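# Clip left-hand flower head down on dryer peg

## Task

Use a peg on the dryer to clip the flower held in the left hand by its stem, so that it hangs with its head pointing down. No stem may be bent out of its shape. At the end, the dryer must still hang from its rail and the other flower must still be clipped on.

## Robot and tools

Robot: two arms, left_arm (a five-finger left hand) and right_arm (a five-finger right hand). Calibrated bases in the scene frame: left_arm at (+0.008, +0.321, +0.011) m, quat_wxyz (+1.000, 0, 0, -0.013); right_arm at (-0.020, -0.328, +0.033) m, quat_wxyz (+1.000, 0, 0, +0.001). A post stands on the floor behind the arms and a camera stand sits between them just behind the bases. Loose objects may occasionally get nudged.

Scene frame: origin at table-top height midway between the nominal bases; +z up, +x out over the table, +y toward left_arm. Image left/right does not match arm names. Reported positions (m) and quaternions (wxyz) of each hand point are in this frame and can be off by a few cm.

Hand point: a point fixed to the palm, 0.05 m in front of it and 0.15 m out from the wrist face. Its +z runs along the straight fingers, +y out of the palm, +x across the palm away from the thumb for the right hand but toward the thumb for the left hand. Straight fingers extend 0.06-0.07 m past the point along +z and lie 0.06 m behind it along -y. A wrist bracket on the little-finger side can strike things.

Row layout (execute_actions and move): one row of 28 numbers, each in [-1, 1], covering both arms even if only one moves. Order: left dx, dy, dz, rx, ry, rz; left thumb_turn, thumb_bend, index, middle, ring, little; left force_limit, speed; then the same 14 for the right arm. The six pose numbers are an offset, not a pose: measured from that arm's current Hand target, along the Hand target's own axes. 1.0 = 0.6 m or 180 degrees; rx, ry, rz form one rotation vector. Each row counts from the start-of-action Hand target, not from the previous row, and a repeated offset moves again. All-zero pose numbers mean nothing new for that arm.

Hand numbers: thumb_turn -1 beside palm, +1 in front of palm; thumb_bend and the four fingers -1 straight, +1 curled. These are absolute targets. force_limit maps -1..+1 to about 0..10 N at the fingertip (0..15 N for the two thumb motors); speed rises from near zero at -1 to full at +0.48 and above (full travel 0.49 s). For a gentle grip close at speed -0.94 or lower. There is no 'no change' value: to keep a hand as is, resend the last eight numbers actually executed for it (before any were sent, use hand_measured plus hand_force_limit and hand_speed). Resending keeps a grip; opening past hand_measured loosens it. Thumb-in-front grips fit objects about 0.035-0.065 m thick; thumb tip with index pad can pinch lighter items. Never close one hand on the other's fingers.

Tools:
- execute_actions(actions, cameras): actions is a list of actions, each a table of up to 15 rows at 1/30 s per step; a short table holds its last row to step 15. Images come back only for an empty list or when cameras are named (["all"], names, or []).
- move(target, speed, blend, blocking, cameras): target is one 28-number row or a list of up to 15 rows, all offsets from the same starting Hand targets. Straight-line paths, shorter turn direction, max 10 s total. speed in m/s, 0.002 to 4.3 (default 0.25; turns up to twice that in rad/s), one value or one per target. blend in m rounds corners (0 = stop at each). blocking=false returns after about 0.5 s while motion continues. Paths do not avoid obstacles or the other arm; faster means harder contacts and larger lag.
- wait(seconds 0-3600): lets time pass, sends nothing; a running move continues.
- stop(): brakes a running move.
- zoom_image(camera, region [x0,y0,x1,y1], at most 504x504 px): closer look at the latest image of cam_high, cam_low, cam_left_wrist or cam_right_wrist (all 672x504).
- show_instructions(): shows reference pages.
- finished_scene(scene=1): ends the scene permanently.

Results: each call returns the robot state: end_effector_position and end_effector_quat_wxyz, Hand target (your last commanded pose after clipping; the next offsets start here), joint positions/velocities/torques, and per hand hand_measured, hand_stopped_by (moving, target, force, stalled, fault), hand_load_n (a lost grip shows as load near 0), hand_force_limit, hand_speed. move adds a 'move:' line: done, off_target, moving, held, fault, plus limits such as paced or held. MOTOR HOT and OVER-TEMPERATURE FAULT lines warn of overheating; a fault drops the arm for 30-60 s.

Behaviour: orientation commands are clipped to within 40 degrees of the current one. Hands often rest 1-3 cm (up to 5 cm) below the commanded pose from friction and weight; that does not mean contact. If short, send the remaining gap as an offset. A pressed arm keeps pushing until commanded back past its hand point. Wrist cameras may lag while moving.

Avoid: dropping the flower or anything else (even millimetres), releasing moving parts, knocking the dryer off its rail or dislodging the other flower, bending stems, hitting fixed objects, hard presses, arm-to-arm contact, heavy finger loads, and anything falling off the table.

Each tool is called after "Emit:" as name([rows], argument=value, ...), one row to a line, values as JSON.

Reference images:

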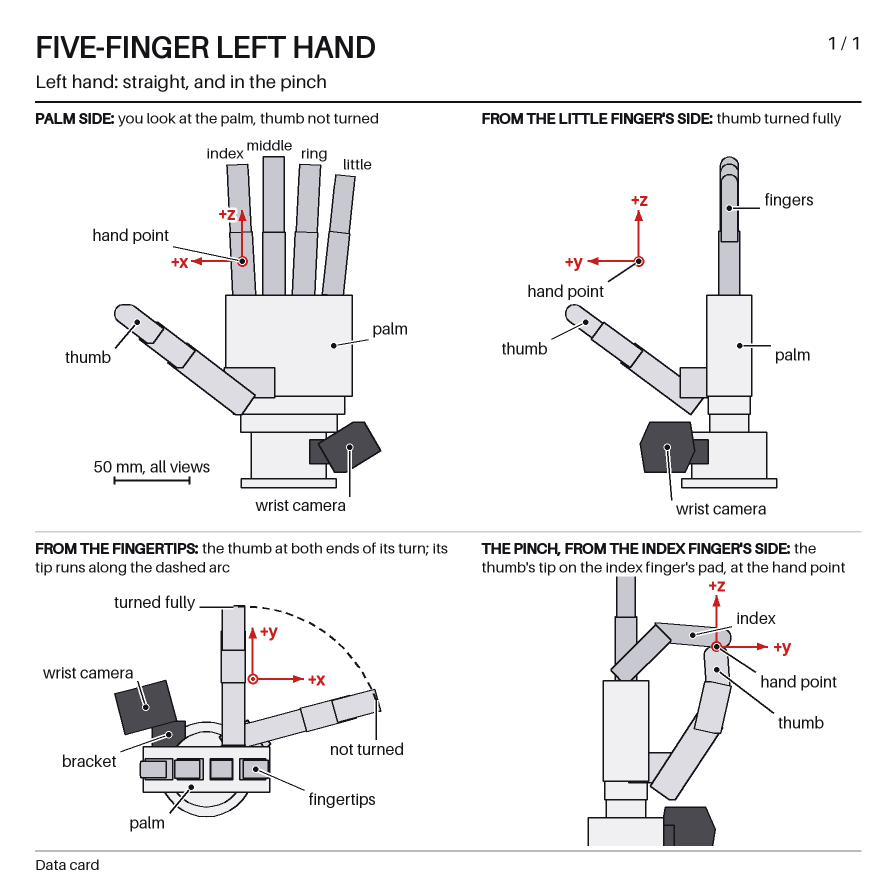

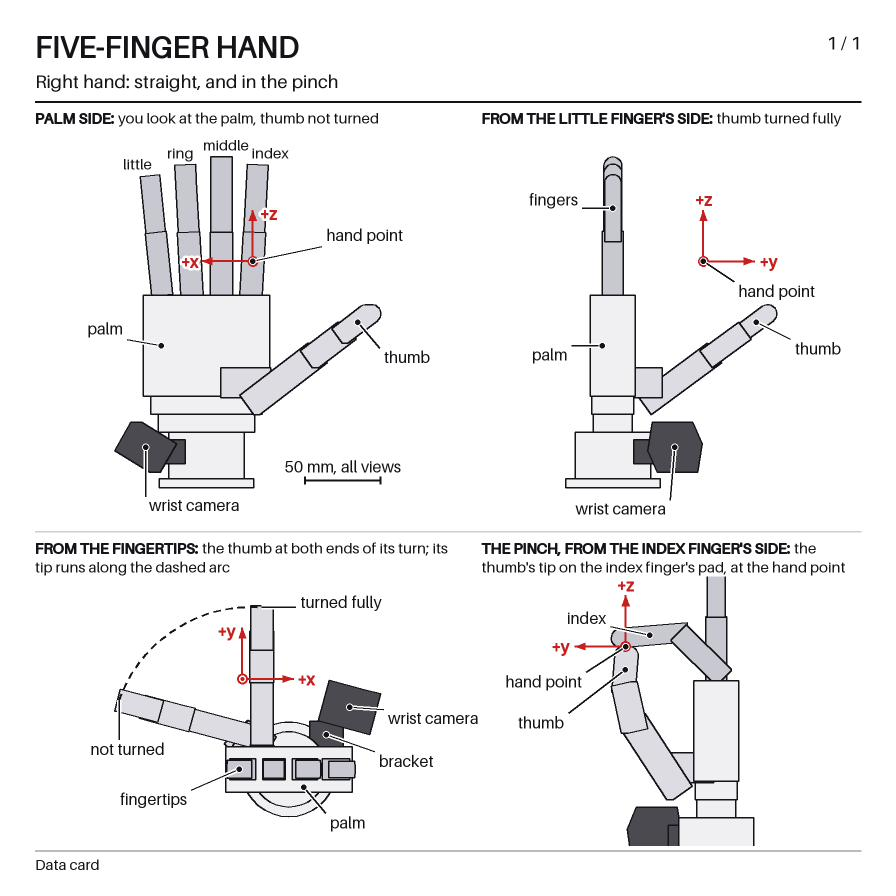

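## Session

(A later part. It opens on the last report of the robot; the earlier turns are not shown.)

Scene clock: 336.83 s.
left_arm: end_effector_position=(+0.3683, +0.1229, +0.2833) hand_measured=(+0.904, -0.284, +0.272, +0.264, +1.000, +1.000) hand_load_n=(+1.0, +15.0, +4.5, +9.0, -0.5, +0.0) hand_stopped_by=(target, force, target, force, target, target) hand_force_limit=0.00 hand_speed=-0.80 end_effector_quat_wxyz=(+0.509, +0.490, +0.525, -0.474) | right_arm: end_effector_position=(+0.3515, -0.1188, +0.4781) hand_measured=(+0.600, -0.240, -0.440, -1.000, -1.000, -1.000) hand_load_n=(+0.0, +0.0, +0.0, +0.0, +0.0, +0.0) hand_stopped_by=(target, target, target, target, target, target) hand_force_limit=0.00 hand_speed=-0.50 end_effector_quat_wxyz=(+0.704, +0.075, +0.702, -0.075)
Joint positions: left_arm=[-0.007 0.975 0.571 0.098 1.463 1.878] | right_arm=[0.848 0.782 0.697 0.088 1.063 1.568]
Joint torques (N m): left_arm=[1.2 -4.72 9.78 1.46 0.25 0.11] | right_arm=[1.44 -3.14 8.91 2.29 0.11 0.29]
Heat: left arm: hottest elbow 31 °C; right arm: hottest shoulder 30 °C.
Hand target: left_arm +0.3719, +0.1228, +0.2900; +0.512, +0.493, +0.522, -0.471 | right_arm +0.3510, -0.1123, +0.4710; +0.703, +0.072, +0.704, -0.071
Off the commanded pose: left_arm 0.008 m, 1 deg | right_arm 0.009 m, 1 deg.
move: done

Emit:
move(target=[0,0,0,0,0,0,0.904,-0.284,0.272,0.264,1.0,1.0,0.0,-0.8,0.0085,0.0,0.0,0,0,0,0.6,-0.18,-0.4,-1.0,-1.0,-1.0,0.0,-0.5], speed=0.05, cameras=["cam_right_wrist"])

Emit:
zoom_image(camera="cam_right_wrist", region=[280, 120, 480, 320])

Scene clock: 337.90 s.
left_arm: end_effector_position=(+0.3683, +0.1229, +0.2833) hand_measured=(+0.904, -0.284, +0.272, +0.264, +1.000, +1.000) hand_load_n=(+1.0, +15.0, +4.5, +9.0, +0.0, +0.0) hand_stopped_by=(target, force, target, force, target, target) hand_force_limit=0.00 hand_speed=-0.80 end_effector_quat_wxyz=(+0.509, +0.490, +0.525, -0.474) | right_arm: end_effector_position=(+0.3515, -0.1188, +0.4734) hand_measured=(+0.600, -0.180, -0.400, -1.000, -1.000, -1.000) hand_load_n=(-0.5, +0.0, +0.0, +0.0, +0.0, +0.0) hand_stopped_by=(target, target, target, target, target, target) hand_force_limit=0.00 hand_speed=-0.50 end_effector_quat_wxyz=(+0.704, +0.076, +0.702, -0.075)
Joint positions: left_arm=[-0.007 0.975 0.571 0.098 1.463 1.878] | right_arm=[0.848 0.783 0.685 0.103 1.063 1.568]
Joint torques (N m): left_arm=[1.2 -4.72 9.78 1.46 0.25 0.11] | right_arm=[1.38 -3.08 8.96 2.18 0.11 0.26]
Heat: left arm: hottest elbow 31 °C; right arm: hottest shoulder 30 °C.
Hand target: left_arm +0.3719, +0.1228, +0.2900; +0.512, +0.493, +0.522, -0.471 | right_arm +0.3510, -0.1123, +0.4660; +0.703, +0.072, +0.704, -0.071
Off the commanded pose: left_arm 0.008 m, 1 deg | right_arm 0.010 m, 1 deg.
move: done
cam_right_wrist: T_world_to_cam=[[0.17603, 0.9449, -0.276, 0.17756], [-0.47014, 0.32704, 0.81976, -0.18702], [0.86486, -0.01454, 0.50181, -0.43122]] pos_world=[0.25376, -0.11289, 0.4187]

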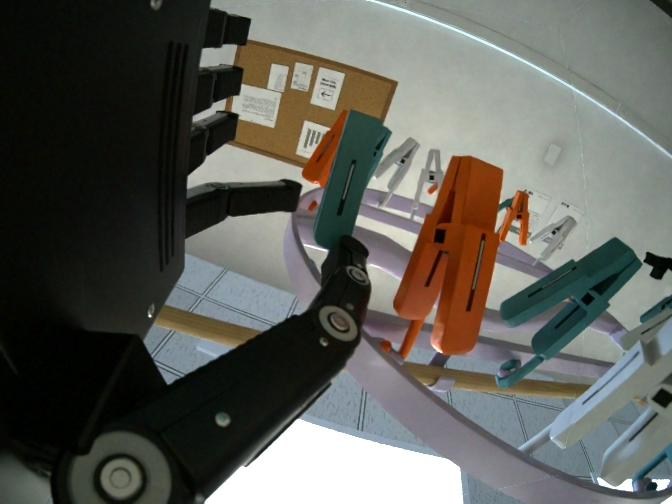

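Scaled by 2.520 from the camera's image (finer frame: 960x720).

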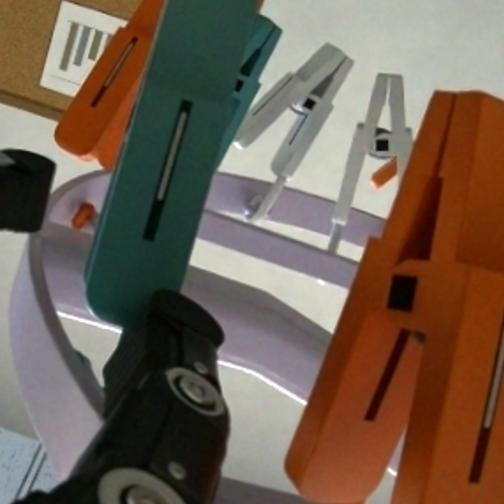

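Emit:
move(target=[0,0,0,0,0,0,0.904,-0.284,0.272,0.264,1.0,1.0,0.0,-0.8,0,0,0,0,0,0,0.6,-0.18,-0.24,-1.0,-1.0,-1.0,0.9,-0.75], speed=0.05, cameras=["cam_right_wrist","cam_left_wrist"])

Emit:
zoom_image(camera="cam_right_wrist", region=[260, 90, 460, 290])

Emit:
zoom_image(camera="cam_left_wrist", region=[250, 0, 320, 50])

Scene clock: 339.87 s.
left_arm: end_effector_position=(+0.3683, +0.1229, +0.2833) hand_measured=(+0.904, -0.284, +0.272, +0.264, +1.000, +1.000) hand_load_n=(+1.0, +15.0, +4.0, +9.0, +0.0, -0.5) hand_stopped_by=(target, force, target, force, target, target) hand_force_limit=0.00 hand_speed=-0.80 end_effector_quat_wxyz=(+0.509, +0.490, +0.525, -0.474) | right_arm: end_effector_position=(+0.3515, -0.1188, +0.4734) hand_measured=(+0.600, -0.180, -0.240, -1.000, -1.000, -1.000) hand_load_n=(-0.5, +0.0, +0.0, +0.0, +0.0, +0.0) hand_stopped_by=(target, target, target, target, target, target) hand_force_limit=0.90 hand_speed=-0.75 end_effector_quat_wxyz=(+0.704, +0.076, +0.702, -0.075)
Joint positions: left_arm=[-0.007 0.975 0.571 0.098 1.463 1.878] | right_arm=[0.848 0.783 0.685 0.103 1.063 1.568]
Joint torques (N m): left_arm=[1.2 -4.72 9.78 1.44 0.25 0.11] | right_arm=[1.32 -2.9 9.01 2.3 0.12 0.25]
Heat: left arm: hottest elbow 31 °C; right arm: hottest shoulder 30 °C.
Hand target: left_arm +0.3719, +0.1228, +0.2900; +0.512, +0.493, +0.522, -0.471 | right_arm +0.3510, -0.1123, +0.4659; +0.703, +0.072, +0.704, -0.071
Off the commanded pose: left_arm 0.008 m, 1 deg | right_arm 0.010 m, 1 deg.
move: done
cam_right_wrist: T_world_to_cam=[[0.17603, 0.9449, -0.276, 0.17756], [-0.47014, 0.32704, 0.81976, -0.18702], [0.86486, -0.01454, 0.50181, -0.43122]] pos_world=[0.25376, -0.11289, 0.4187]
Images, in order (width x height): cam_left_wrist 672x504, cam_right_wrist 672x504.

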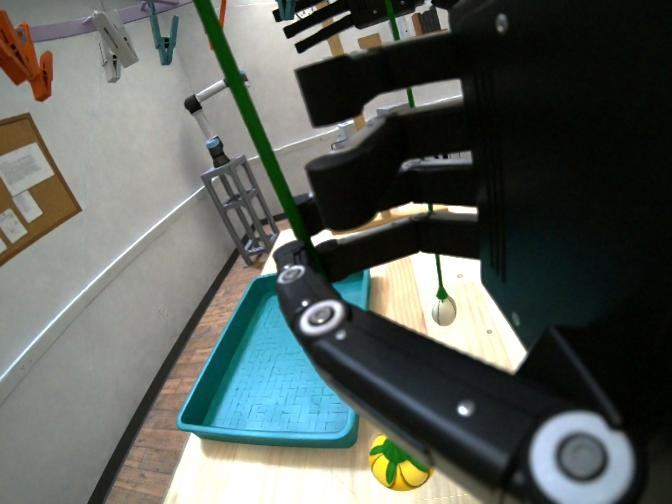

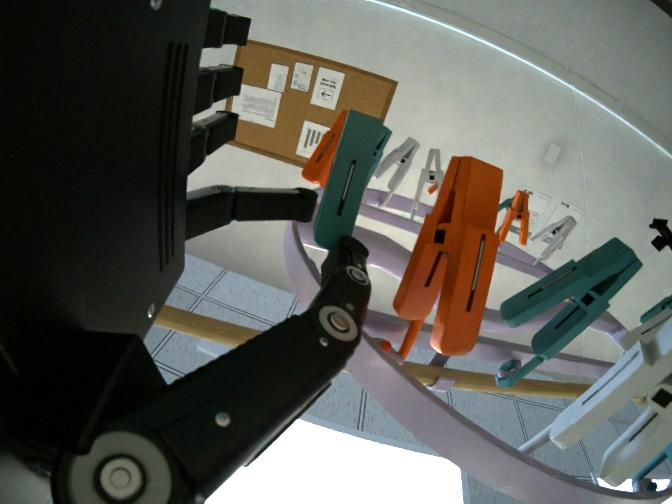

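Scaled by 2.520 from the camera's image (finer frame: 960x720).

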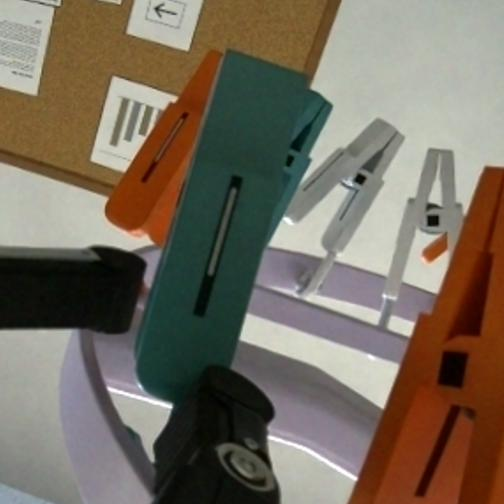

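Scaled by 7.200 from the camera's image (finer frame: 960x720).

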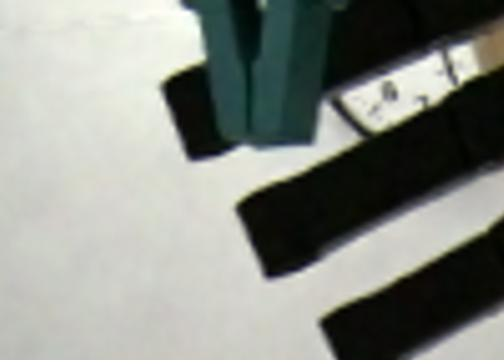

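Emit:
move(target=[0,0,0,0,0,0,0.904,-0.284,0.272,0.264,1.0,1.0,0.0,-0.8,0,0,0,0,0,0,0.6,-0.18,-0.14,-1.0,-1.0,-1.0,0.9,-0.75], speed=0.05, cameras=["cam_right_wrist","cam_left_wrist"])

Emit:
zoom_image(camera="cam_right_wrist", region=[260, 90, 460, 290])

Emit:
zoom_image(camera="cam_left_wrist", region=[250, 0, 320, 50])

Scene clock: 341.57 s.
left_arm: end_effector_position=(+0.3683, +0.1229, +0.2833) hand_measured=(+0.904, -0.284, +0.272, +0.264, +1.000, +1.000) hand_load_n=(+1.0, +15.0, +4.5, +9.0, +0.0, +0.0) hand_stopped_by=(target, force, target, force, target, target) hand_force_limit=0.00 hand_speed=-0.80 end_effector_quat_wxyz=(+0.509, +0.490, +0.525, -0.474) | right_arm: end_effector_position=(+0.3515, -0.1188, +0.4734) hand_measured=(+0.600, -0.180, -0.140, -1.000, -1.000, -1.000) hand_load_n=(+0.0, +0.0, +0.0, +0.0, +0.0, +0.0) hand_stopped_by=(target, target, target, target, target, target) hand_force_limit=0.90 hand_speed=-0.75 end_effector_quat_wxyz=(+0.704, +0.076, +0.702, -0.075)
Joint positions: left_arm=[-0.007 0.975 0.571 0.098 1.463 1.878] | right_arm=[0.848 0.783 0.685 0.103 1.063 1.568]
Joint torques (N m): left_arm=[1.2 -4.72 9.8 1.44 0.25 0.11] | right_arm=[1.44 -2.96 8.94 2.19 0.11 0.25]
Heat: left arm: hottest elbow 31 °C; right arm: hottest shoulder 30 °C.
Hand target: left_arm +0.3719, +0.1228, +0.2900; +0.512, +0.493, +0.522, -0.471 | right_arm +0.3510, -0.1123, +0.4659; +0.703, +0.072, +0.704, -0.071
Off the commanded pose: left_arm 0.008 m, 1 deg | right_arm 0.010 m, 1 deg.
move: done
cam_right_wrist: T_world_to_cam=[[0.17603, 0.9449, -0.276, 0.17756], [-0.47014, 0.32704, 0.81976, -0.18702], [0.86486, -0.01454, 0.50181, -0.43122]] pos_world=[0.25376, -0.11289, 0.4187]
Images, in order (width x height): cam_left_wrist 672x504, cam_right_wrist 672x504.

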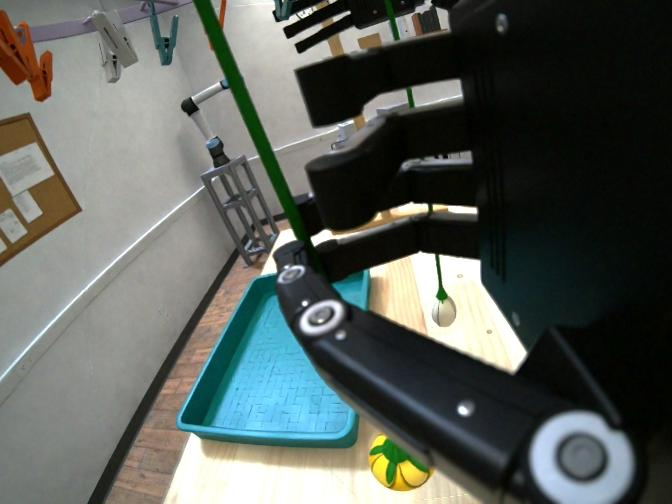

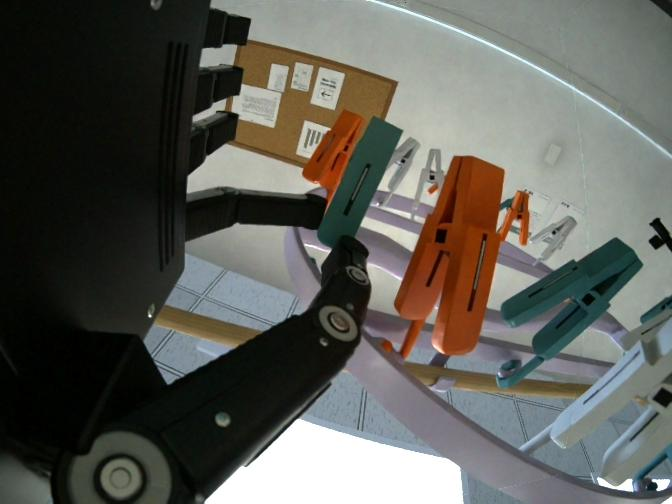

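Scaled by 2.520 from the camera's image (finer frame: 960x720).

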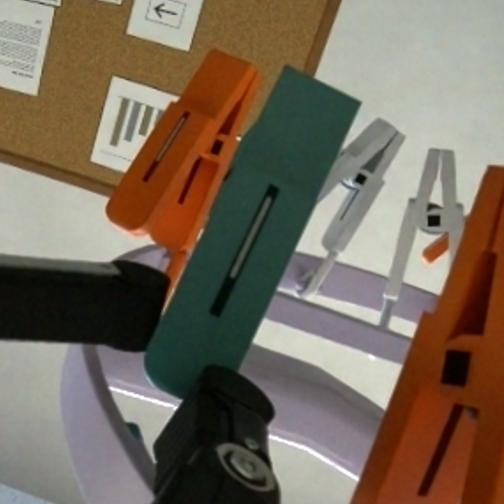

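Scaled by 7.200 from the camera's image (finer frame: 960x720).

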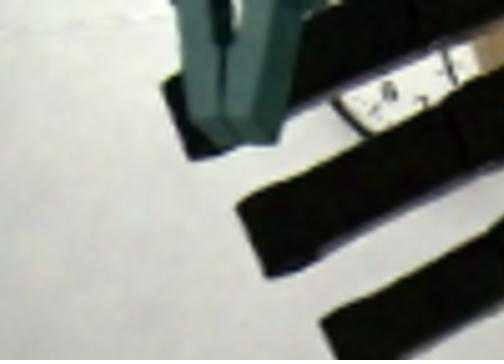

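Emit:
move([
  [0,0,0,0,0,0,0.904,-0.284,0.272,0.264,1.0,1.0,0.0,-0.8,0,0,0,0,0,0,0.6,-0.4,-0.5,-1.0,-1.0,-1.0,0.0,-0.5],
  [0,0,0,0,0,0,0.904,-0.284,0.272,0.264,1.0,1.0,0.0,-0.8,0,-0.0583,0.008,0.039,0,0,0.6,-0.4,-0.5,-1.0,-1.0,-1.0,0.0,-0.5],
], speed=0.05, cameras=["cam_right_wrist","cam_high"])

Emit:
zoom_image(camera="cam_high", region=[370, 20, 450, 90])

Emit:
zoom_image(camera="cam_right_wrist", region=[300, 120, 480, 300])

Scene clock: 347.07 s.
left_arm: end_effector_position=(+0.3683, +0.1229, +0.2833) hand_measured=(+0.904, -0.284, +0.272, +0.264, +1.000, +1.000) hand_load_n=(+0.5, +14.5, +4.0, +9.0, +0.0, +0.0) hand_stopped_by=(target, force, target, force, target, target) hand_force_limit=0.00 hand_speed=-0.80 end_effector_quat_wxyz=(+0.509, +0.490, +0.525, -0.474) | right_arm: end_effector_position=(+0.3496, -0.1431, +0.4698) hand_measured=(+0.600, -0.400, -0.500, -1.000, -1.000, -1.000) hand_load_n=(+0.0, -0.5, +0.0, +0.0, +0.0, +0.0) hand_stopped_by=(target, target, target, target, target, target) hand_force_limit=0.00 hand_speed=-0.50 end_effector_quat_wxyz=(+0.699, +0.112, +0.698, -0.112)
Joint positions: left_arm=[-0.007 0.975 0.571 0.098 1.463 1.878] | right_arm=[0.848 0.77 0.672 0.103 1.167 1.568]
Joint torques (N m): left_arm=[1.26 -4.78 9.78 1.44 0.25 0.11] | right_arm=[-0.15 -4.07 8.88 1.36 0.12 0.27]
Heat: left arm: hottest elbow 31 °C; right arm: hottest shoulder 30 °C.
Hand target: left_arm +0.3719, +0.1228, +0.2900; +0.512, +0.493, +0.522, -0.471 | right_arm +0.3486, -0.1476, +0.4659; +0.697, +0.115, +0.698, -0.114
Off the commanded pose: left_arm 0.008 m, 1 deg | right_arm 0.006 m, 0 deg.
move: done
cam_right_wrist: T_world_to_cam=[[0.27376, 0.92112, -0.27677, 0.16264], [-0.43241, 0.37491, 0.82004, -0.18357], [0.85911, -0.10482, 0.50094, -0.43868]] pos_world=[0.25297, -0.12697, 0.4153]
Images, in order (width x height): cam_high 672x504, cam_right_wrist 672x504.

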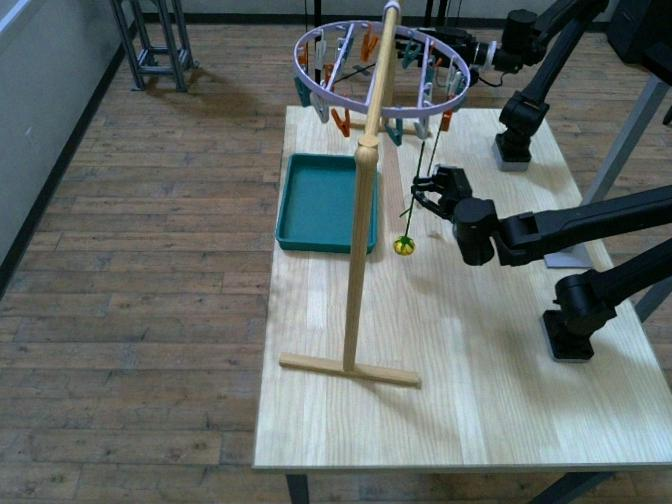

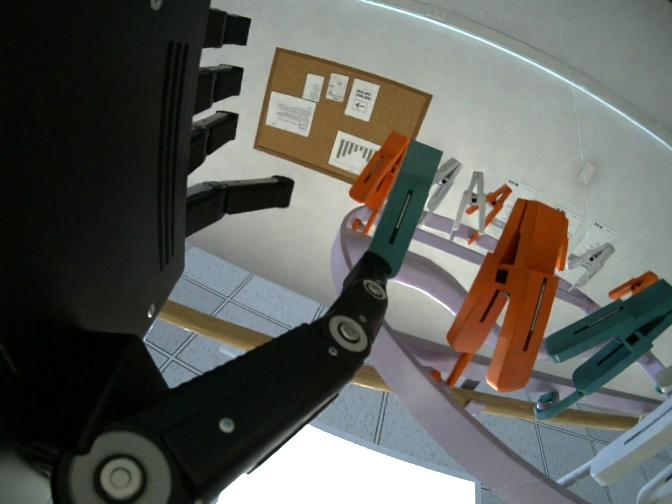

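Scaled by 6.300 from the camera's image (finer frame: 960x720).

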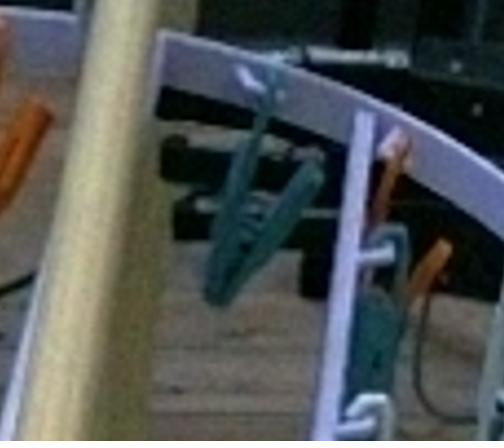

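Scaled by 2.800 from the camera's image (finer frame: 960x720).

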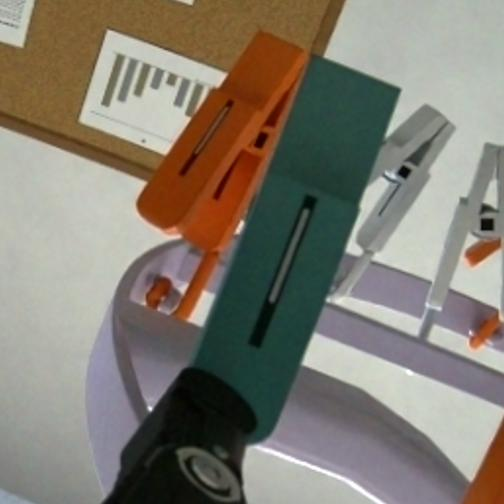

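Emit:
move(target=[0,0,0,0,0,0,0.904,-0.284,0.272,0.264,1.0,1.0,0.0,-0.8,0,-0.015,0.0,-0.078,0,0,0.6,-0.4,-0.5,-1.0,-1.0,-1.0,0.0,-0.5], speed=0.05, cameras=["cam_right_wrist","cam_high"])

Emit:
zoom_image(camera="cam_right_wrist", region=[300, 120, 480, 300])

Scene clock: 352.13 s.
left_arm: end_effector_position=(+0.3683, +0.1229, +0.2833) hand_measured=(+0.904, -0.284, +0.272, +0.264, +1.000, +1.000) hand_load_n=(+1.0, +14.5, +4.5, +9.0, +0.0, +0.0) hand_stopped_by=(target, force, target, force, target, target) hand_force_limit=0.00 hand_speed=-0.80 end_effector_quat_wxyz=(+0.509, +0.490, +0.525, -0.474) | right_arm: end_effector_position=(+0.3452, -0.1500, +0.4722) hand_measured=(+0.600, -0.400, -0.500, -1.000, -1.000, -1.000) hand_load_n=(+0.0, +0.0, +0.0, +0.0, +0.0, +0.0) hand_stopped_by=(target, target, target, target, target, target) hand_force_limit=0.00 hand_speed=-0.50 end_effector_quat_wxyz=(+0.710, +0.026, +0.703, -0.023)
Joint positions: left_arm=[-0.007 0.975 0.571 0.098 1.463 1.878] | right_arm=[0.666 0.635 0.623 0.024 0.736 1.568]
Joint torques (N m): left_arm=[1.2 -4.72 9.78 1.44 0.25 0.11] | right_arm=[-0.79 -3.37 9.28 1.28 -0.07 0.25]
Heat: left arm: hottest elbow 31 °C; right arm: hottest shoulder 30 °C.
Hand target: left_arm +0.3719, +0.1228, +0.2900; +0.512, +0.493, +0.522, -0.471 | right_arm +0.3459, -0.1561, +0.4657; +0.706, +0.029, +0.707, -0.028
Off the commanded pose: left_arm 0.008 m, 1 deg | right_arm 0.009 m, 1 deg.
move: done
cam_right_wrist: T_world_to_cam=[[0.04036, 0.96133, -0.27242, 0.25549], [-0.5179, 0.25329, 0.81708, -0.17223], [0.85449, 0.10811, 0.5081, -0.40662]] pos_world=[0.24794, -0.15802, 0.41693]
Images, in order (width x height): cam_high 672x504, cam_right_wrist 672x504.

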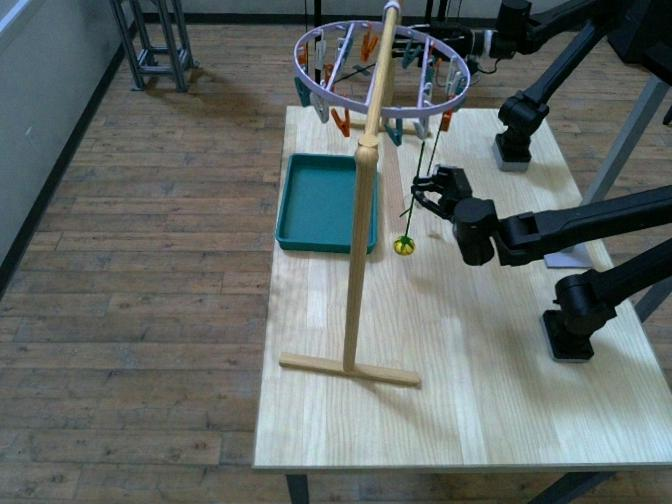

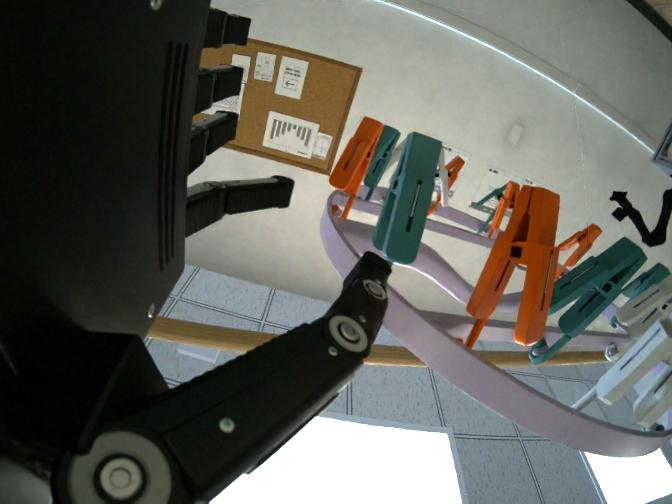

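Scaled by 2.800 from the camera's image (finer frame: 960x720).

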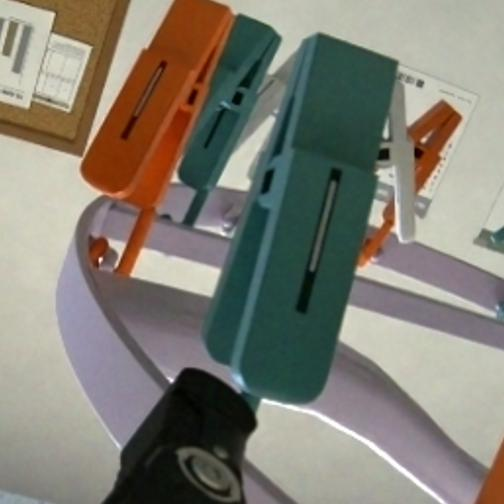

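Emit:
move(target=[0,0,0,0,0,0,0.904,-0.284,0.272,0.264,1.0,1.0,0.0,-0.8,-0.0238,0.0365,0.0148,0,0,0,0.6,-0.4,-0.5,-1.0,-1.0,-1.0,0.0,-0.5], speed=0.05, cameras=["cam_right_wrist"])

Emit:
zoom_image(camera="cam_right_wrist", region=[300, 120, 480, 300])

Scene clock: 355.10 s.
left_arm: end_effector_position=(+0.3683, +0.1229, +0.2833) hand_measured=(+0.904, -0.284, +0.272, +0.264, +1.000, +1.000) hand_load_n=(+0.5, +15.0, +4.0, +9.0, +0.0, +0.0) hand_stopped_by=(target, force, target, force, target, target) hand_force_limit=0.00 hand_speed=-0.80 end_effector_quat_wxyz=(+0.509, +0.490, +0.525, -0.474) | right_arm: end_effector_position=(+0.3559, -0.1416, +0.4548) hand_measured=(+0.600, -0.400, -0.500, -1.000, -1.000, -1.000) hand_load_n=(-0.5, +0.0, +0.0, +0.0, +0.0, +0.0) hand_stopped_by=(target, target, target, target, target, target) hand_force_limit=0.00 hand_speed=-0.50 end_effector_quat_wxyz=(+0.697, +0.022, +0.716, -0.042)
Joint positions: left_arm=[-0.007 0.975 0.571 0.098 1.463 1.878] | right_arm=[0.684 0.687 0.627 0.024 0.776 1.568]
Joint torques (N m): left_arm=[1.2 -4.72 9.78 1.44 0.25 0.11] | right_arm=[1.61 -2.43 13.91 1.81 0.14 0.24]
Heat: left arm: hottest elbow 31 °C; right arm: hottest shoulder 30 °C.
Hand target: left_arm +0.3719, +0.1228, +0.2900; +0.512, +0.493, +0.522, -0.471 | right_arm +0.3564, -0.1350, +0.4803; +0.706, +0.029, +0.707, -0.028
Off the commanded pose: left_arm 0.008 m, 1 deg | right_arm 0.026 m, 2 deg.
move: off_target (right_arm)
cam_right_wrist: T_world_to_cam=[[0.05069, 0.95149, -0.30346, 0.25121], [-0.481, 0.28955, 0.82752, -0.16726], [0.87525, 0.10402, 0.47235, -0.39957]] pos_world=[0.25654, -0.14903, 0.40338]

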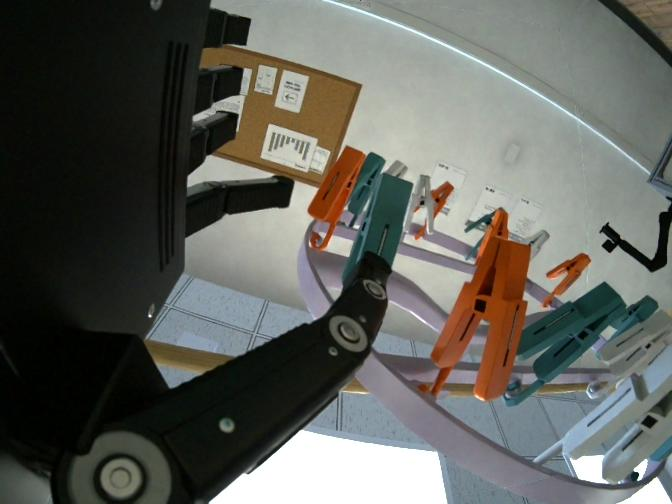

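Scaled by 2.800 from the camera's image (finer frame: 960x720).

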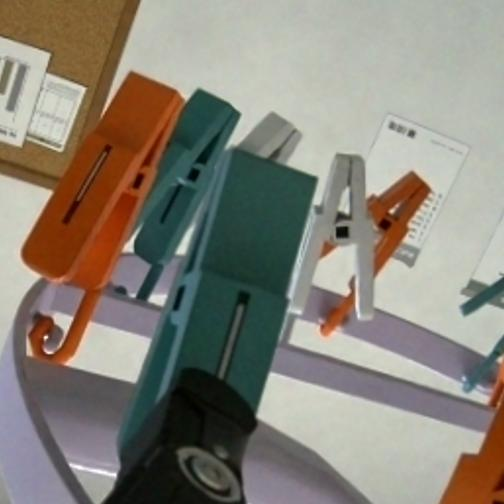

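Emit:
move([
  [0,0,0,0,0,0,0.904,-0.284,0.272,0.264,1.0,1.0,0.0,-0.8,-0.028,0.0,0.0,0,0,0,0.6,-0.4,-0.5,-1.0,-1.0,-1.0,0.0,-0.5],
  [0,0,0,0,0,0,0.904,-0.284,0.272,0.264,1.0,1.0,0.0,-0.8,-0.030,0.022,0.002,0,0,0,0.6,-0.4,-0.5,-1.0,-1.0,-1.0,0.0,-0.5],
], speed=0.05, cameras=["cam_right_wrist"])

Emit:
zoom_image(camera="cam_right_wrist", region=[280, 120, 480, 320])

Scene clock: 357.63 s.
left_arm: end_effector_position=(+0.3683, +0.1229, +0.2833) hand_measured=(+0.904, -0.284, +0.272, +0.264, +1.000, +1.000) hand_load_n=(+1.0, +15.0, +4.5, +9.0, +0.0, +0.0) hand_stopped_by=(target, force, target, force, target, target) hand_force_limit=0.00 hand_speed=-0.80 end_effector_quat_wxyz=(+0.509, +0.490, +0.525, -0.474) | right_arm: end_effector_position=(+0.3585, -0.1285, +0.4710) hand_measured=(+0.600, -0.400, -0.500, -1.000, -1.000, -1.000) hand_load_n=(-0.5, +0.0, +0.0, +0.0, +0.0, +0.0) hand_stopped_by=(target, target, target, target, target, target) hand_force_limit=0.00 hand_speed=-0.50 end_effector_quat_wxyz=(+0.695, +0.021, +0.717, -0.044)
Joint positions: left_arm=[-0.007 0.975 0.571 0.098 1.463 1.878] | right_arm=[0.719 0.72 0.685 -0.008 0.811 1.568]
Joint torques (N m): left_arm=[1.2 -4.72 9.78 1.46 0.25 0.11] | right_arm=[1.44 -2.43 14.01 1.99 0.16 0.25]
Heat: left arm: hottest elbow 31 °C; right arm: hottest shoulder 30 °C.
Hand target: left_arm +0.3719, +0.1228, +0.2900; +0.512, +0.493, +0.522, -0.471 | right_arm +0.3586, -0.1220, +0.4984; +0.706, +0.029, +0.707, -0.028
Off the commanded pose: left_arm 0.008 m, 1 deg | right_arm 0.028 m, 3 deg.
move: off_target (right_arm)
cam_right_wrist: T_world_to_cam=[[0.0492, 0.94997, -0.30845, 0.24631], [-0.47801, 0.29356, 0.82785, -0.18392], [0.87698, 0.10672, 0.46853, -0.40922]] pos_world=[0.25884, -0.13632, 0.41997]

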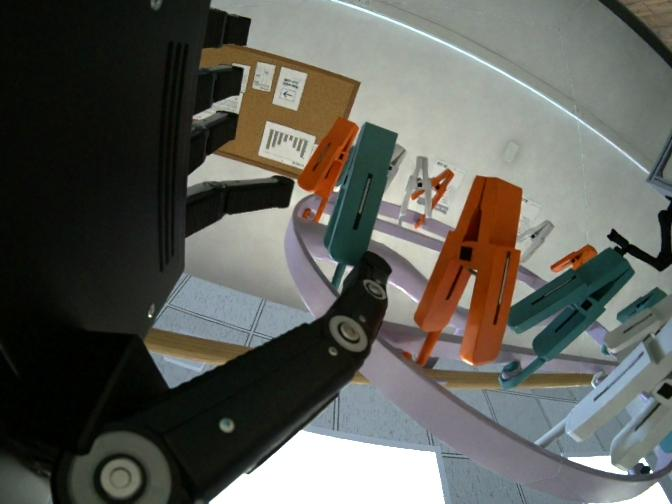

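Scaled by 2.520 from the camera's image (finer frame: 960x720).

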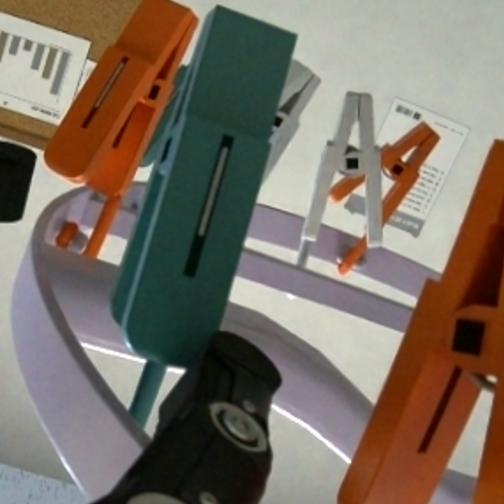

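Emit:
move([
  [0,0,0,0,0,0,0.904,-0.284,0.272,0.264,1.0,1.0,0.0,-0.8,0,0,0,0,0,0,0.6,-0.4,-0.62,-1.0,-1.0,-1.0,0.0,-0.5],
  [0,0,0,0,0,0,0.904,-0.284,0.272,0.264,1.0,1.0,0.0,-0.8,-0.006,0.029,0,0,0,0,0.6,-0.4,-0.62,-1.0,-1.0,-1.0,0.0,-0.5],
], speed=0.05, cameras=["cam_right_wrist"])

Emit:
zoom_image(camera="cam_right_wrist", region=[260, 120, 460, 320])

Scene clock: 361.17 s.
left_arm: end_effector_position=(+0.3683, +0.1229, +0.2833) hand_measured=(+0.904, -0.284, +0.272, +0.264, +1.000, +1.000) hand_load_n=(+1.0, +15.0, +4.5, +9.0, +0.0, +0.0) hand_stopped_by=(target, force, target, force, target, target) hand_force_limit=0.00 hand_speed=-0.80 end_effector_quat_wxyz=(+0.509, +0.490, +0.525, -0.474) | right_arm: end_effector_position=(+0.3597, -0.1119, +0.4734) hand_measured=(+0.600, -0.400, -0.620, -1.000, -1.000, -1.000) hand_load_n=(-0.5, +0.0, +0.0, +0.0, +0.0, +0.0) hand_stopped_by=(target, target, target, target, target, target) hand_force_limit=0.00 hand_speed=-0.50 end_effector_quat_wxyz=(+0.694, +0.018, +0.719, -0.046)
Joint positions: left_arm=[-0.007 0.975 0.571 0.098 1.463 1.878] | right_arm=[0.766 0.76 0.712 -0.003 0.858 1.568]
Joint torques (N m): left_arm=[1.2 -4.78 9.78 1.46 0.25 0.11] | right_arm=[1.44 -3.02 13.91 2.32 0.16 0.25]
Heat: left arm: hottest elbow 31 °C; right arm: hottest shoulder 30 °C.
Hand target: left_arm +0.3719, +0.1228, +0.2900; +0.512, +0.493, +0.522, -0.471 | right_arm +0.3601, -0.1047, +0.5020; +0.706, +0.029, +0.707, -0.028
Off the commanded pose: left_arm 0.008 m, 1 deg | right_arm 0.030 m, 3 deg.
move: off_target (right_arm)
cam_right_wrist: T_world_to_cam=[[0.04806, 0.94768, -0.31559, 0.23472], [-0.47404, 0.29974, 0.82791, -0.19096], [0.87919, 0.10981, 0.46365, -0.41146]] pos_world=[0.25995, -0.12001, 0.42294]

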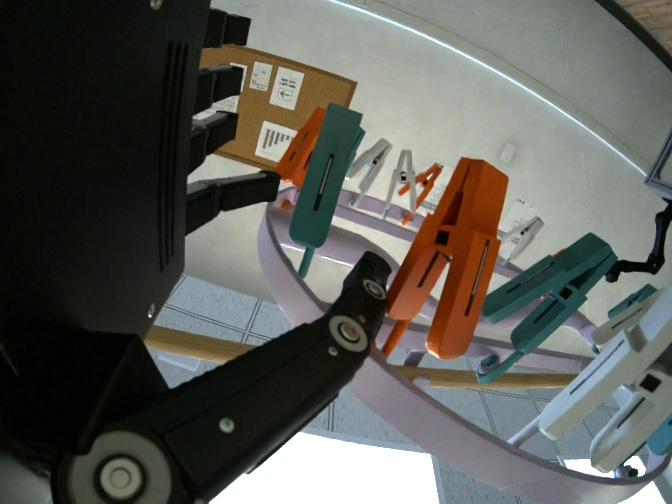

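Scaled by 2.520 from the camera's image (finer frame: 960x720).

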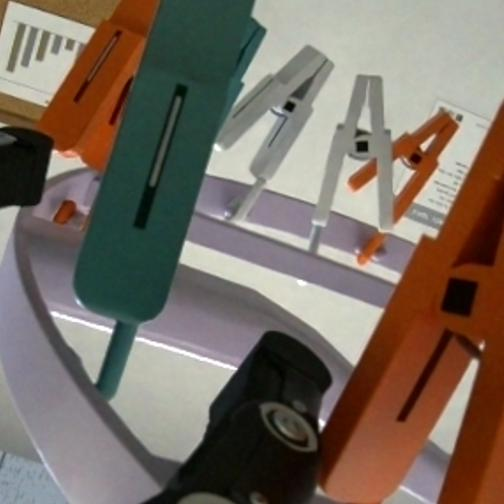

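Emit:
move(target=[0,0,0,0,0,0,0.904,-0.284,0.272,0.264,1.0,1.0,0.0,-0.8,0,0,0,0,0,0,0.6,-0.04,-0.62,-1.0,-1.0,-1.0,0.0,-0.6], speed=0.05, cameras=["cam_right_wrist"])

Emit:
zoom_image(camera="cam_right_wrist", region=[240, 100, 440, 300])

Scene clock: 362.87 s.
left_arm: end_effector_position=(+0.3683, +0.1229, +0.2833) hand_measured=(+0.904, -0.284, +0.272, +0.264, +1.000, +1.000) hand_load_n=(+0.5, +14.5, +4.0, +9.5, +0.0, +0.0) hand_stopped_by=(target, force, target, force, target, target) hand_force_limit=0.00 hand_speed=-0.80 end_effector_quat_wxyz=(+0.509, +0.490, +0.525, -0.474) | right_arm: end_effector_position=(+0.3597, -0.1119, +0.4737) hand_measured=(+0.600, -0.040, -0.620, -1.000, -1.000, -1.000) hand_load_n=(+0.0, +0.0, +0.0, +0.0, +0.0, +0.0) hand_stopped_by=(target, target, target, target, target, target) hand_force_limit=0.00 hand_speed=-0.60 end_effector_quat_wxyz=(+0.694, +0.018, +0.718, -0.046)
Joint positions: left_arm=[-0.007 0.975 0.571 0.098 1.463 1.878] | right_arm=[0.766 0.76 0.712 -0.002 0.858 1.568]
Joint torques (N m): left_arm=[1.2 -4.66 9.8 1.46 0.25 0.11] | right_arm=[1.61 -3.14 13.93 2.33 0.17 0.26]
Heat: left arm: hottest elbow 31 °C; right arm: hottest shoulder 30 °C.
Hand target: left_arm +0.3719, +0.1228, +0.2900; +0.512, +0.493, +0.522, -0.471 | right_arm +0.3601, -0.1047, +0.5019; +0.706, +0.029, +0.707, -0.028
Off the commanded pose: left_arm 0.008 m, 1 deg | right_arm 0.029 m, 3 deg.
move: done
cam_right_wrist: T_world_to_cam=[[0.04818, 0.94786, -0.31502, 0.23456], [-0.47453, 0.29924, 0.82781, -0.1911], [0.87892, 0.1096, 0.4642, -0.41179]] pos_world=[0.25995, -0.12001, 0.42325]

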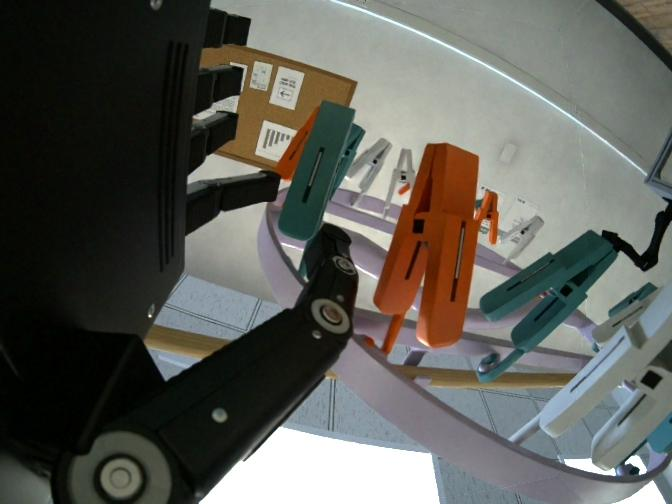

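Scaled by 2.520 from the camera's image (finer frame: 960x720).

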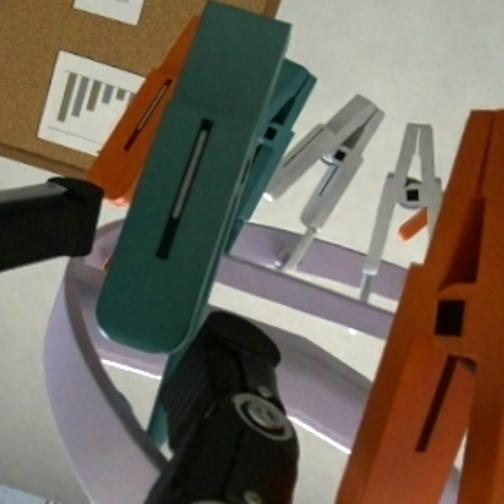

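Emit:
move([
  [0,0,0,0,0,0,0.904,-0.284,0.272,0.264,1.0,1.0,0.0,-0.8,0,0,0,0,0,0,0.6,-0.3,-0.62,-1.0,-1.0,-1.0,0.0,-0.5],
  [0,0,0,0,0,0,0.904,-0.284,0.272,0.264,1.0,1.0,0.0,-0.8,0.0,0.0,-0.010,0,0,0,0.6,-0.3,-0.62,-1.0,-1.0,-1.0,0.0,-0.5],
], speed=0.05)

Emit:
move(target=[0,0,0,0,0,0,0.904,-0.284,0.272,0.264,1.0,1.0,0.0,-0.8,0,0,0,0,0,0,0.6,-0.04,-0.62,-1.0,-1.0,-1.0,0.0,-0.6], speed=0.05, cameras=["cam_right_wrist"])

Emit:
zoom_image(camera="cam_right_wrist", region=[240, 100, 440, 300])

Scene clock: 365.30 s.
left_arm: end_effector_position=(+0.3683, +0.1229, +0.2833) hand_measured=(+0.904, -0.284, +0.272, +0.264, +1.000, +1.000) hand_load_n=(+0.5, +14.5, +4.5, +9.5, +0.0, +0.0) hand_stopped_by=(target, force, target, force, target, target) hand_force_limit=0.00 hand_speed=-0.80 end_effector_quat_wxyz=(+0.509, +0.490, +0.525, -0.474) | right_arm: end_effector_position=(+0.3567, -0.1089, +0.4738) hand_measured=(+0.600, -0.300, -0.620, -1.000, -1.000, -1.000) hand_load_n=(+0.0, +0.0, +0.0, +0.0, +0.0, +0.0) hand_stopped_by=(target, target, target, target, target, target) hand_force_limit=0.00 hand_speed=-0.50 end_effector_quat_wxyz=(+0.694, +0.018, +0.718, -0.046)
Joint positions: left_arm=[-0.007 0.975 0.571 0.098 1.463 1.878] | right_arm=[0.783 0.76 0.712 -0.002 0.876 1.568]
Joint torques (N m): left_arm=[1.2 -4.72 9.78 1.46 0.25 0.11] | right_arm=[1.44 -3.55 13.56 2 0.16 0.23]
Heat: left arm: hottest elbow 31 °C; right arm: hottest shoulder 30 °C.
Hand target: left_arm +0.3719, +0.1228, +0.2900; +0.512, +0.493, +0.522, -0.471 | right_arm +0.3541, -0.1042, +0.5019; +0.706, +0.029, +0.707, -0.028
Off the commanded pose: left_arm 0.008 m, 1 deg | right_arm 0.029 m, 3 deg.
move: off_target (right_arm)

Scene clock: 366.03 s.
left_arm: end_effector_position=(+0.3683, +0.1229, +0.2833) hand_measured=(+0.904, -0.284, +0.272, +0.264, +1.000, +1.000) hand_load_n=(+0.5, +15.0, +4.0, +9.0, +0.0, +0.0) hand_stopped_by=(target, force, target, force, target, target) hand_force_limit=0.00 hand_speed=-0.80 end_effector_quat_wxyz=(+0.509, +0.490, +0.525, -0.474) | right_arm: end_effector_position=(+0.3567, -0.1089, +0.4738) hand_measured=(+0.600, -0.040, -0.620, -1.000, -1.000, -1.000) hand_load_n=(-0.5, +0.0, +0.0, +0.0, +0.0, +0.0) hand_stopped_by=(target, target, target, target, target, target) hand_force_limit=0.00 hand_speed=-0.60 end_effector_quat_wxyz=(+0.694, +0.018, +0.718, -0.046)
Joint positions: left_arm=[-0.007 0.975 0.571 0.098 1.463 1.878] | right_arm=[0.783 0.76 0.712 -0.002 0.876 1.568]
Joint torques (N m): left_arm=[1.2 -4.72 9.78 1.46 0.25 0.11] | right_arm=[1.49 -3.78 13.56 2.06 0.16 0.25]
Heat: left arm: hottest elbow 31 °C; right arm: hottest shoulder 30 °C.
Hand target: left_arm +0.3719, +0.1228, +0.2900; +0.512, +0.493, +0.522, -0.471 | right_arm +0.3541, -0.1042, +0.5019; +0.706, +0.029, +0.707, -0.028
Off the commanded pose: left_arm 0.008 m, 1 deg | right_arm 0.029 m, 3 deg.
move: done
cam_right_wrist: T_world_to_cam=[[0.04869, 0.94764, -0.31562, 0.23196], [-0.47491, 0.29995, 0.82734, -0.19304], [0.87868, 0.10961, 0.46465, -0.40961]] pos_world=[0.25695, -0.11701, 0.42325]

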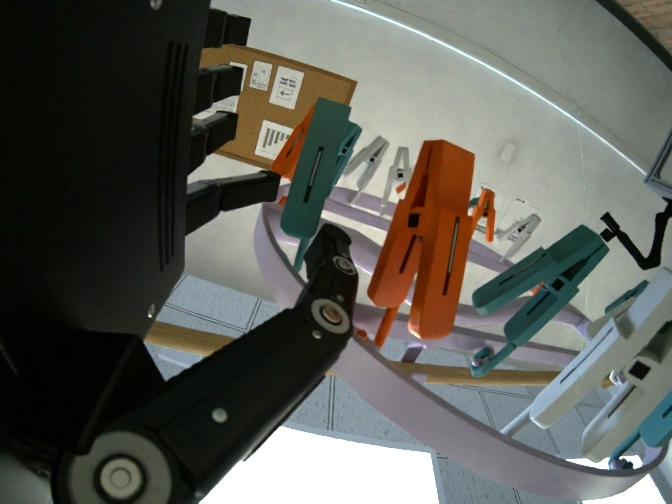

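Scaled by 2.520 from the camera's image (finer frame: 960x720).

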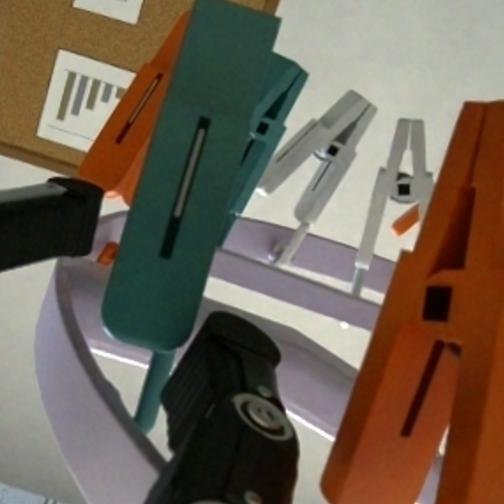

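Emit:
move(target=[0,0,0,0,0,0,0.904,-0.284,0.272,0.264,1.0,1.0,0.0,-0.8,0,0,0,0,0,0,0.6,0.1,-0.55,-1.0,-1.0,-1.0,0.0,-0.6], speed=0.05, cameras=["cam_right_wrist"])

Emit:
zoom_image(camera="cam_right_wrist", region=[240, 100, 440, 300])

Scene clock: 367.43 s.
left_arm: end_effector_position=(+0.3683, +0.1229, +0.2833) hand_measured=(+0.904, -0.284, +0.272, +0.264, +1.000, +1.000) hand_load_n=(+0.5, +15.0, +4.0, +9.0, +0.5, +0.0) hand_stopped_by=(target, force, target, force, target, target) hand_force_limit=0.00 hand_speed=-0.80 end_effector_quat_wxyz=(+0.509, +0.490, +0.525, -0.474) | right_arm: end_effector_position=(+0.3567, -0.1089, +0.4738) hand_measured=(+0.600, +0.100, -0.550, -1.000, -1.000, -1.000) hand_load_n=(-0.5, +0.0, +0.0, +0.0, +0.0, +0.0) hand_stopped_by=(target, target, target, target, target, target) hand_force_limit=0.00 hand_speed=-0.60 end_effector_quat_wxyz=(+0.694, +0.018, +0.718, -0.046)
Joint positions: left_arm=[-0.007 0.975 0.571 0.098 1.463 1.878] | right_arm=[0.783 0.76 0.712 -0.002 0.876 1.568]
Joint torques (N m): left_arm=[1.2 -4.72 9.8 1.47 0.25 0.11] | right_arm=[1.38 -3.9 13.48 2.07 0.15 0.27]
Heat: left arm: hottest elbow 31 °C; right arm: hottest shoulder 30 °C.
Hand target: left_arm +0.3719, +0.1228, +0.2900; +0.512, +0.493, +0.522, -0.471 | right_arm +0.3541, -0.1042, +0.5019; +0.706, +0.029, +0.707, -0.028
Off the commanded pose: left_arm 0.008 m, 1 deg | right_arm 0.029 m, 3 deg.
move: done
cam_right_wrist: T_world_to_cam=[[0.04869, 0.94764, -0.31562, 0.23196], [-0.47491, 0.29995, 0.82734, -0.19304], [0.87868, 0.10961, 0.46465, -0.40961]] pos_world=[0.25695, -0.11701, 0.42325]

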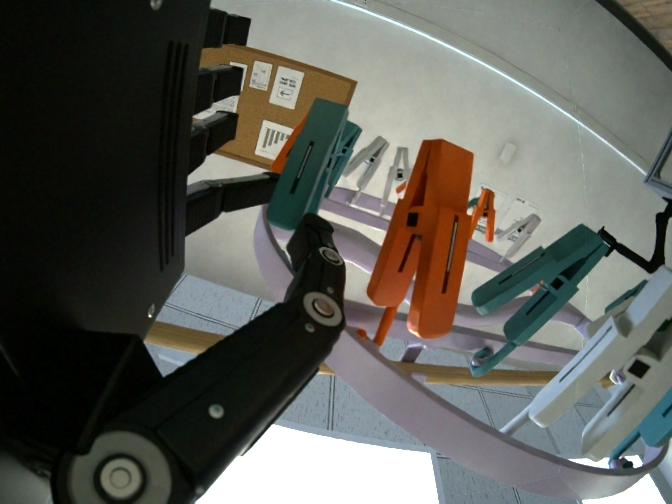

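Scaled by 2.520 from the camera's image (finer frame: 960x720).

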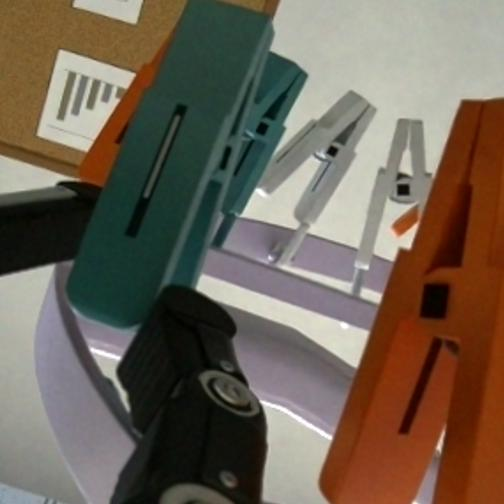

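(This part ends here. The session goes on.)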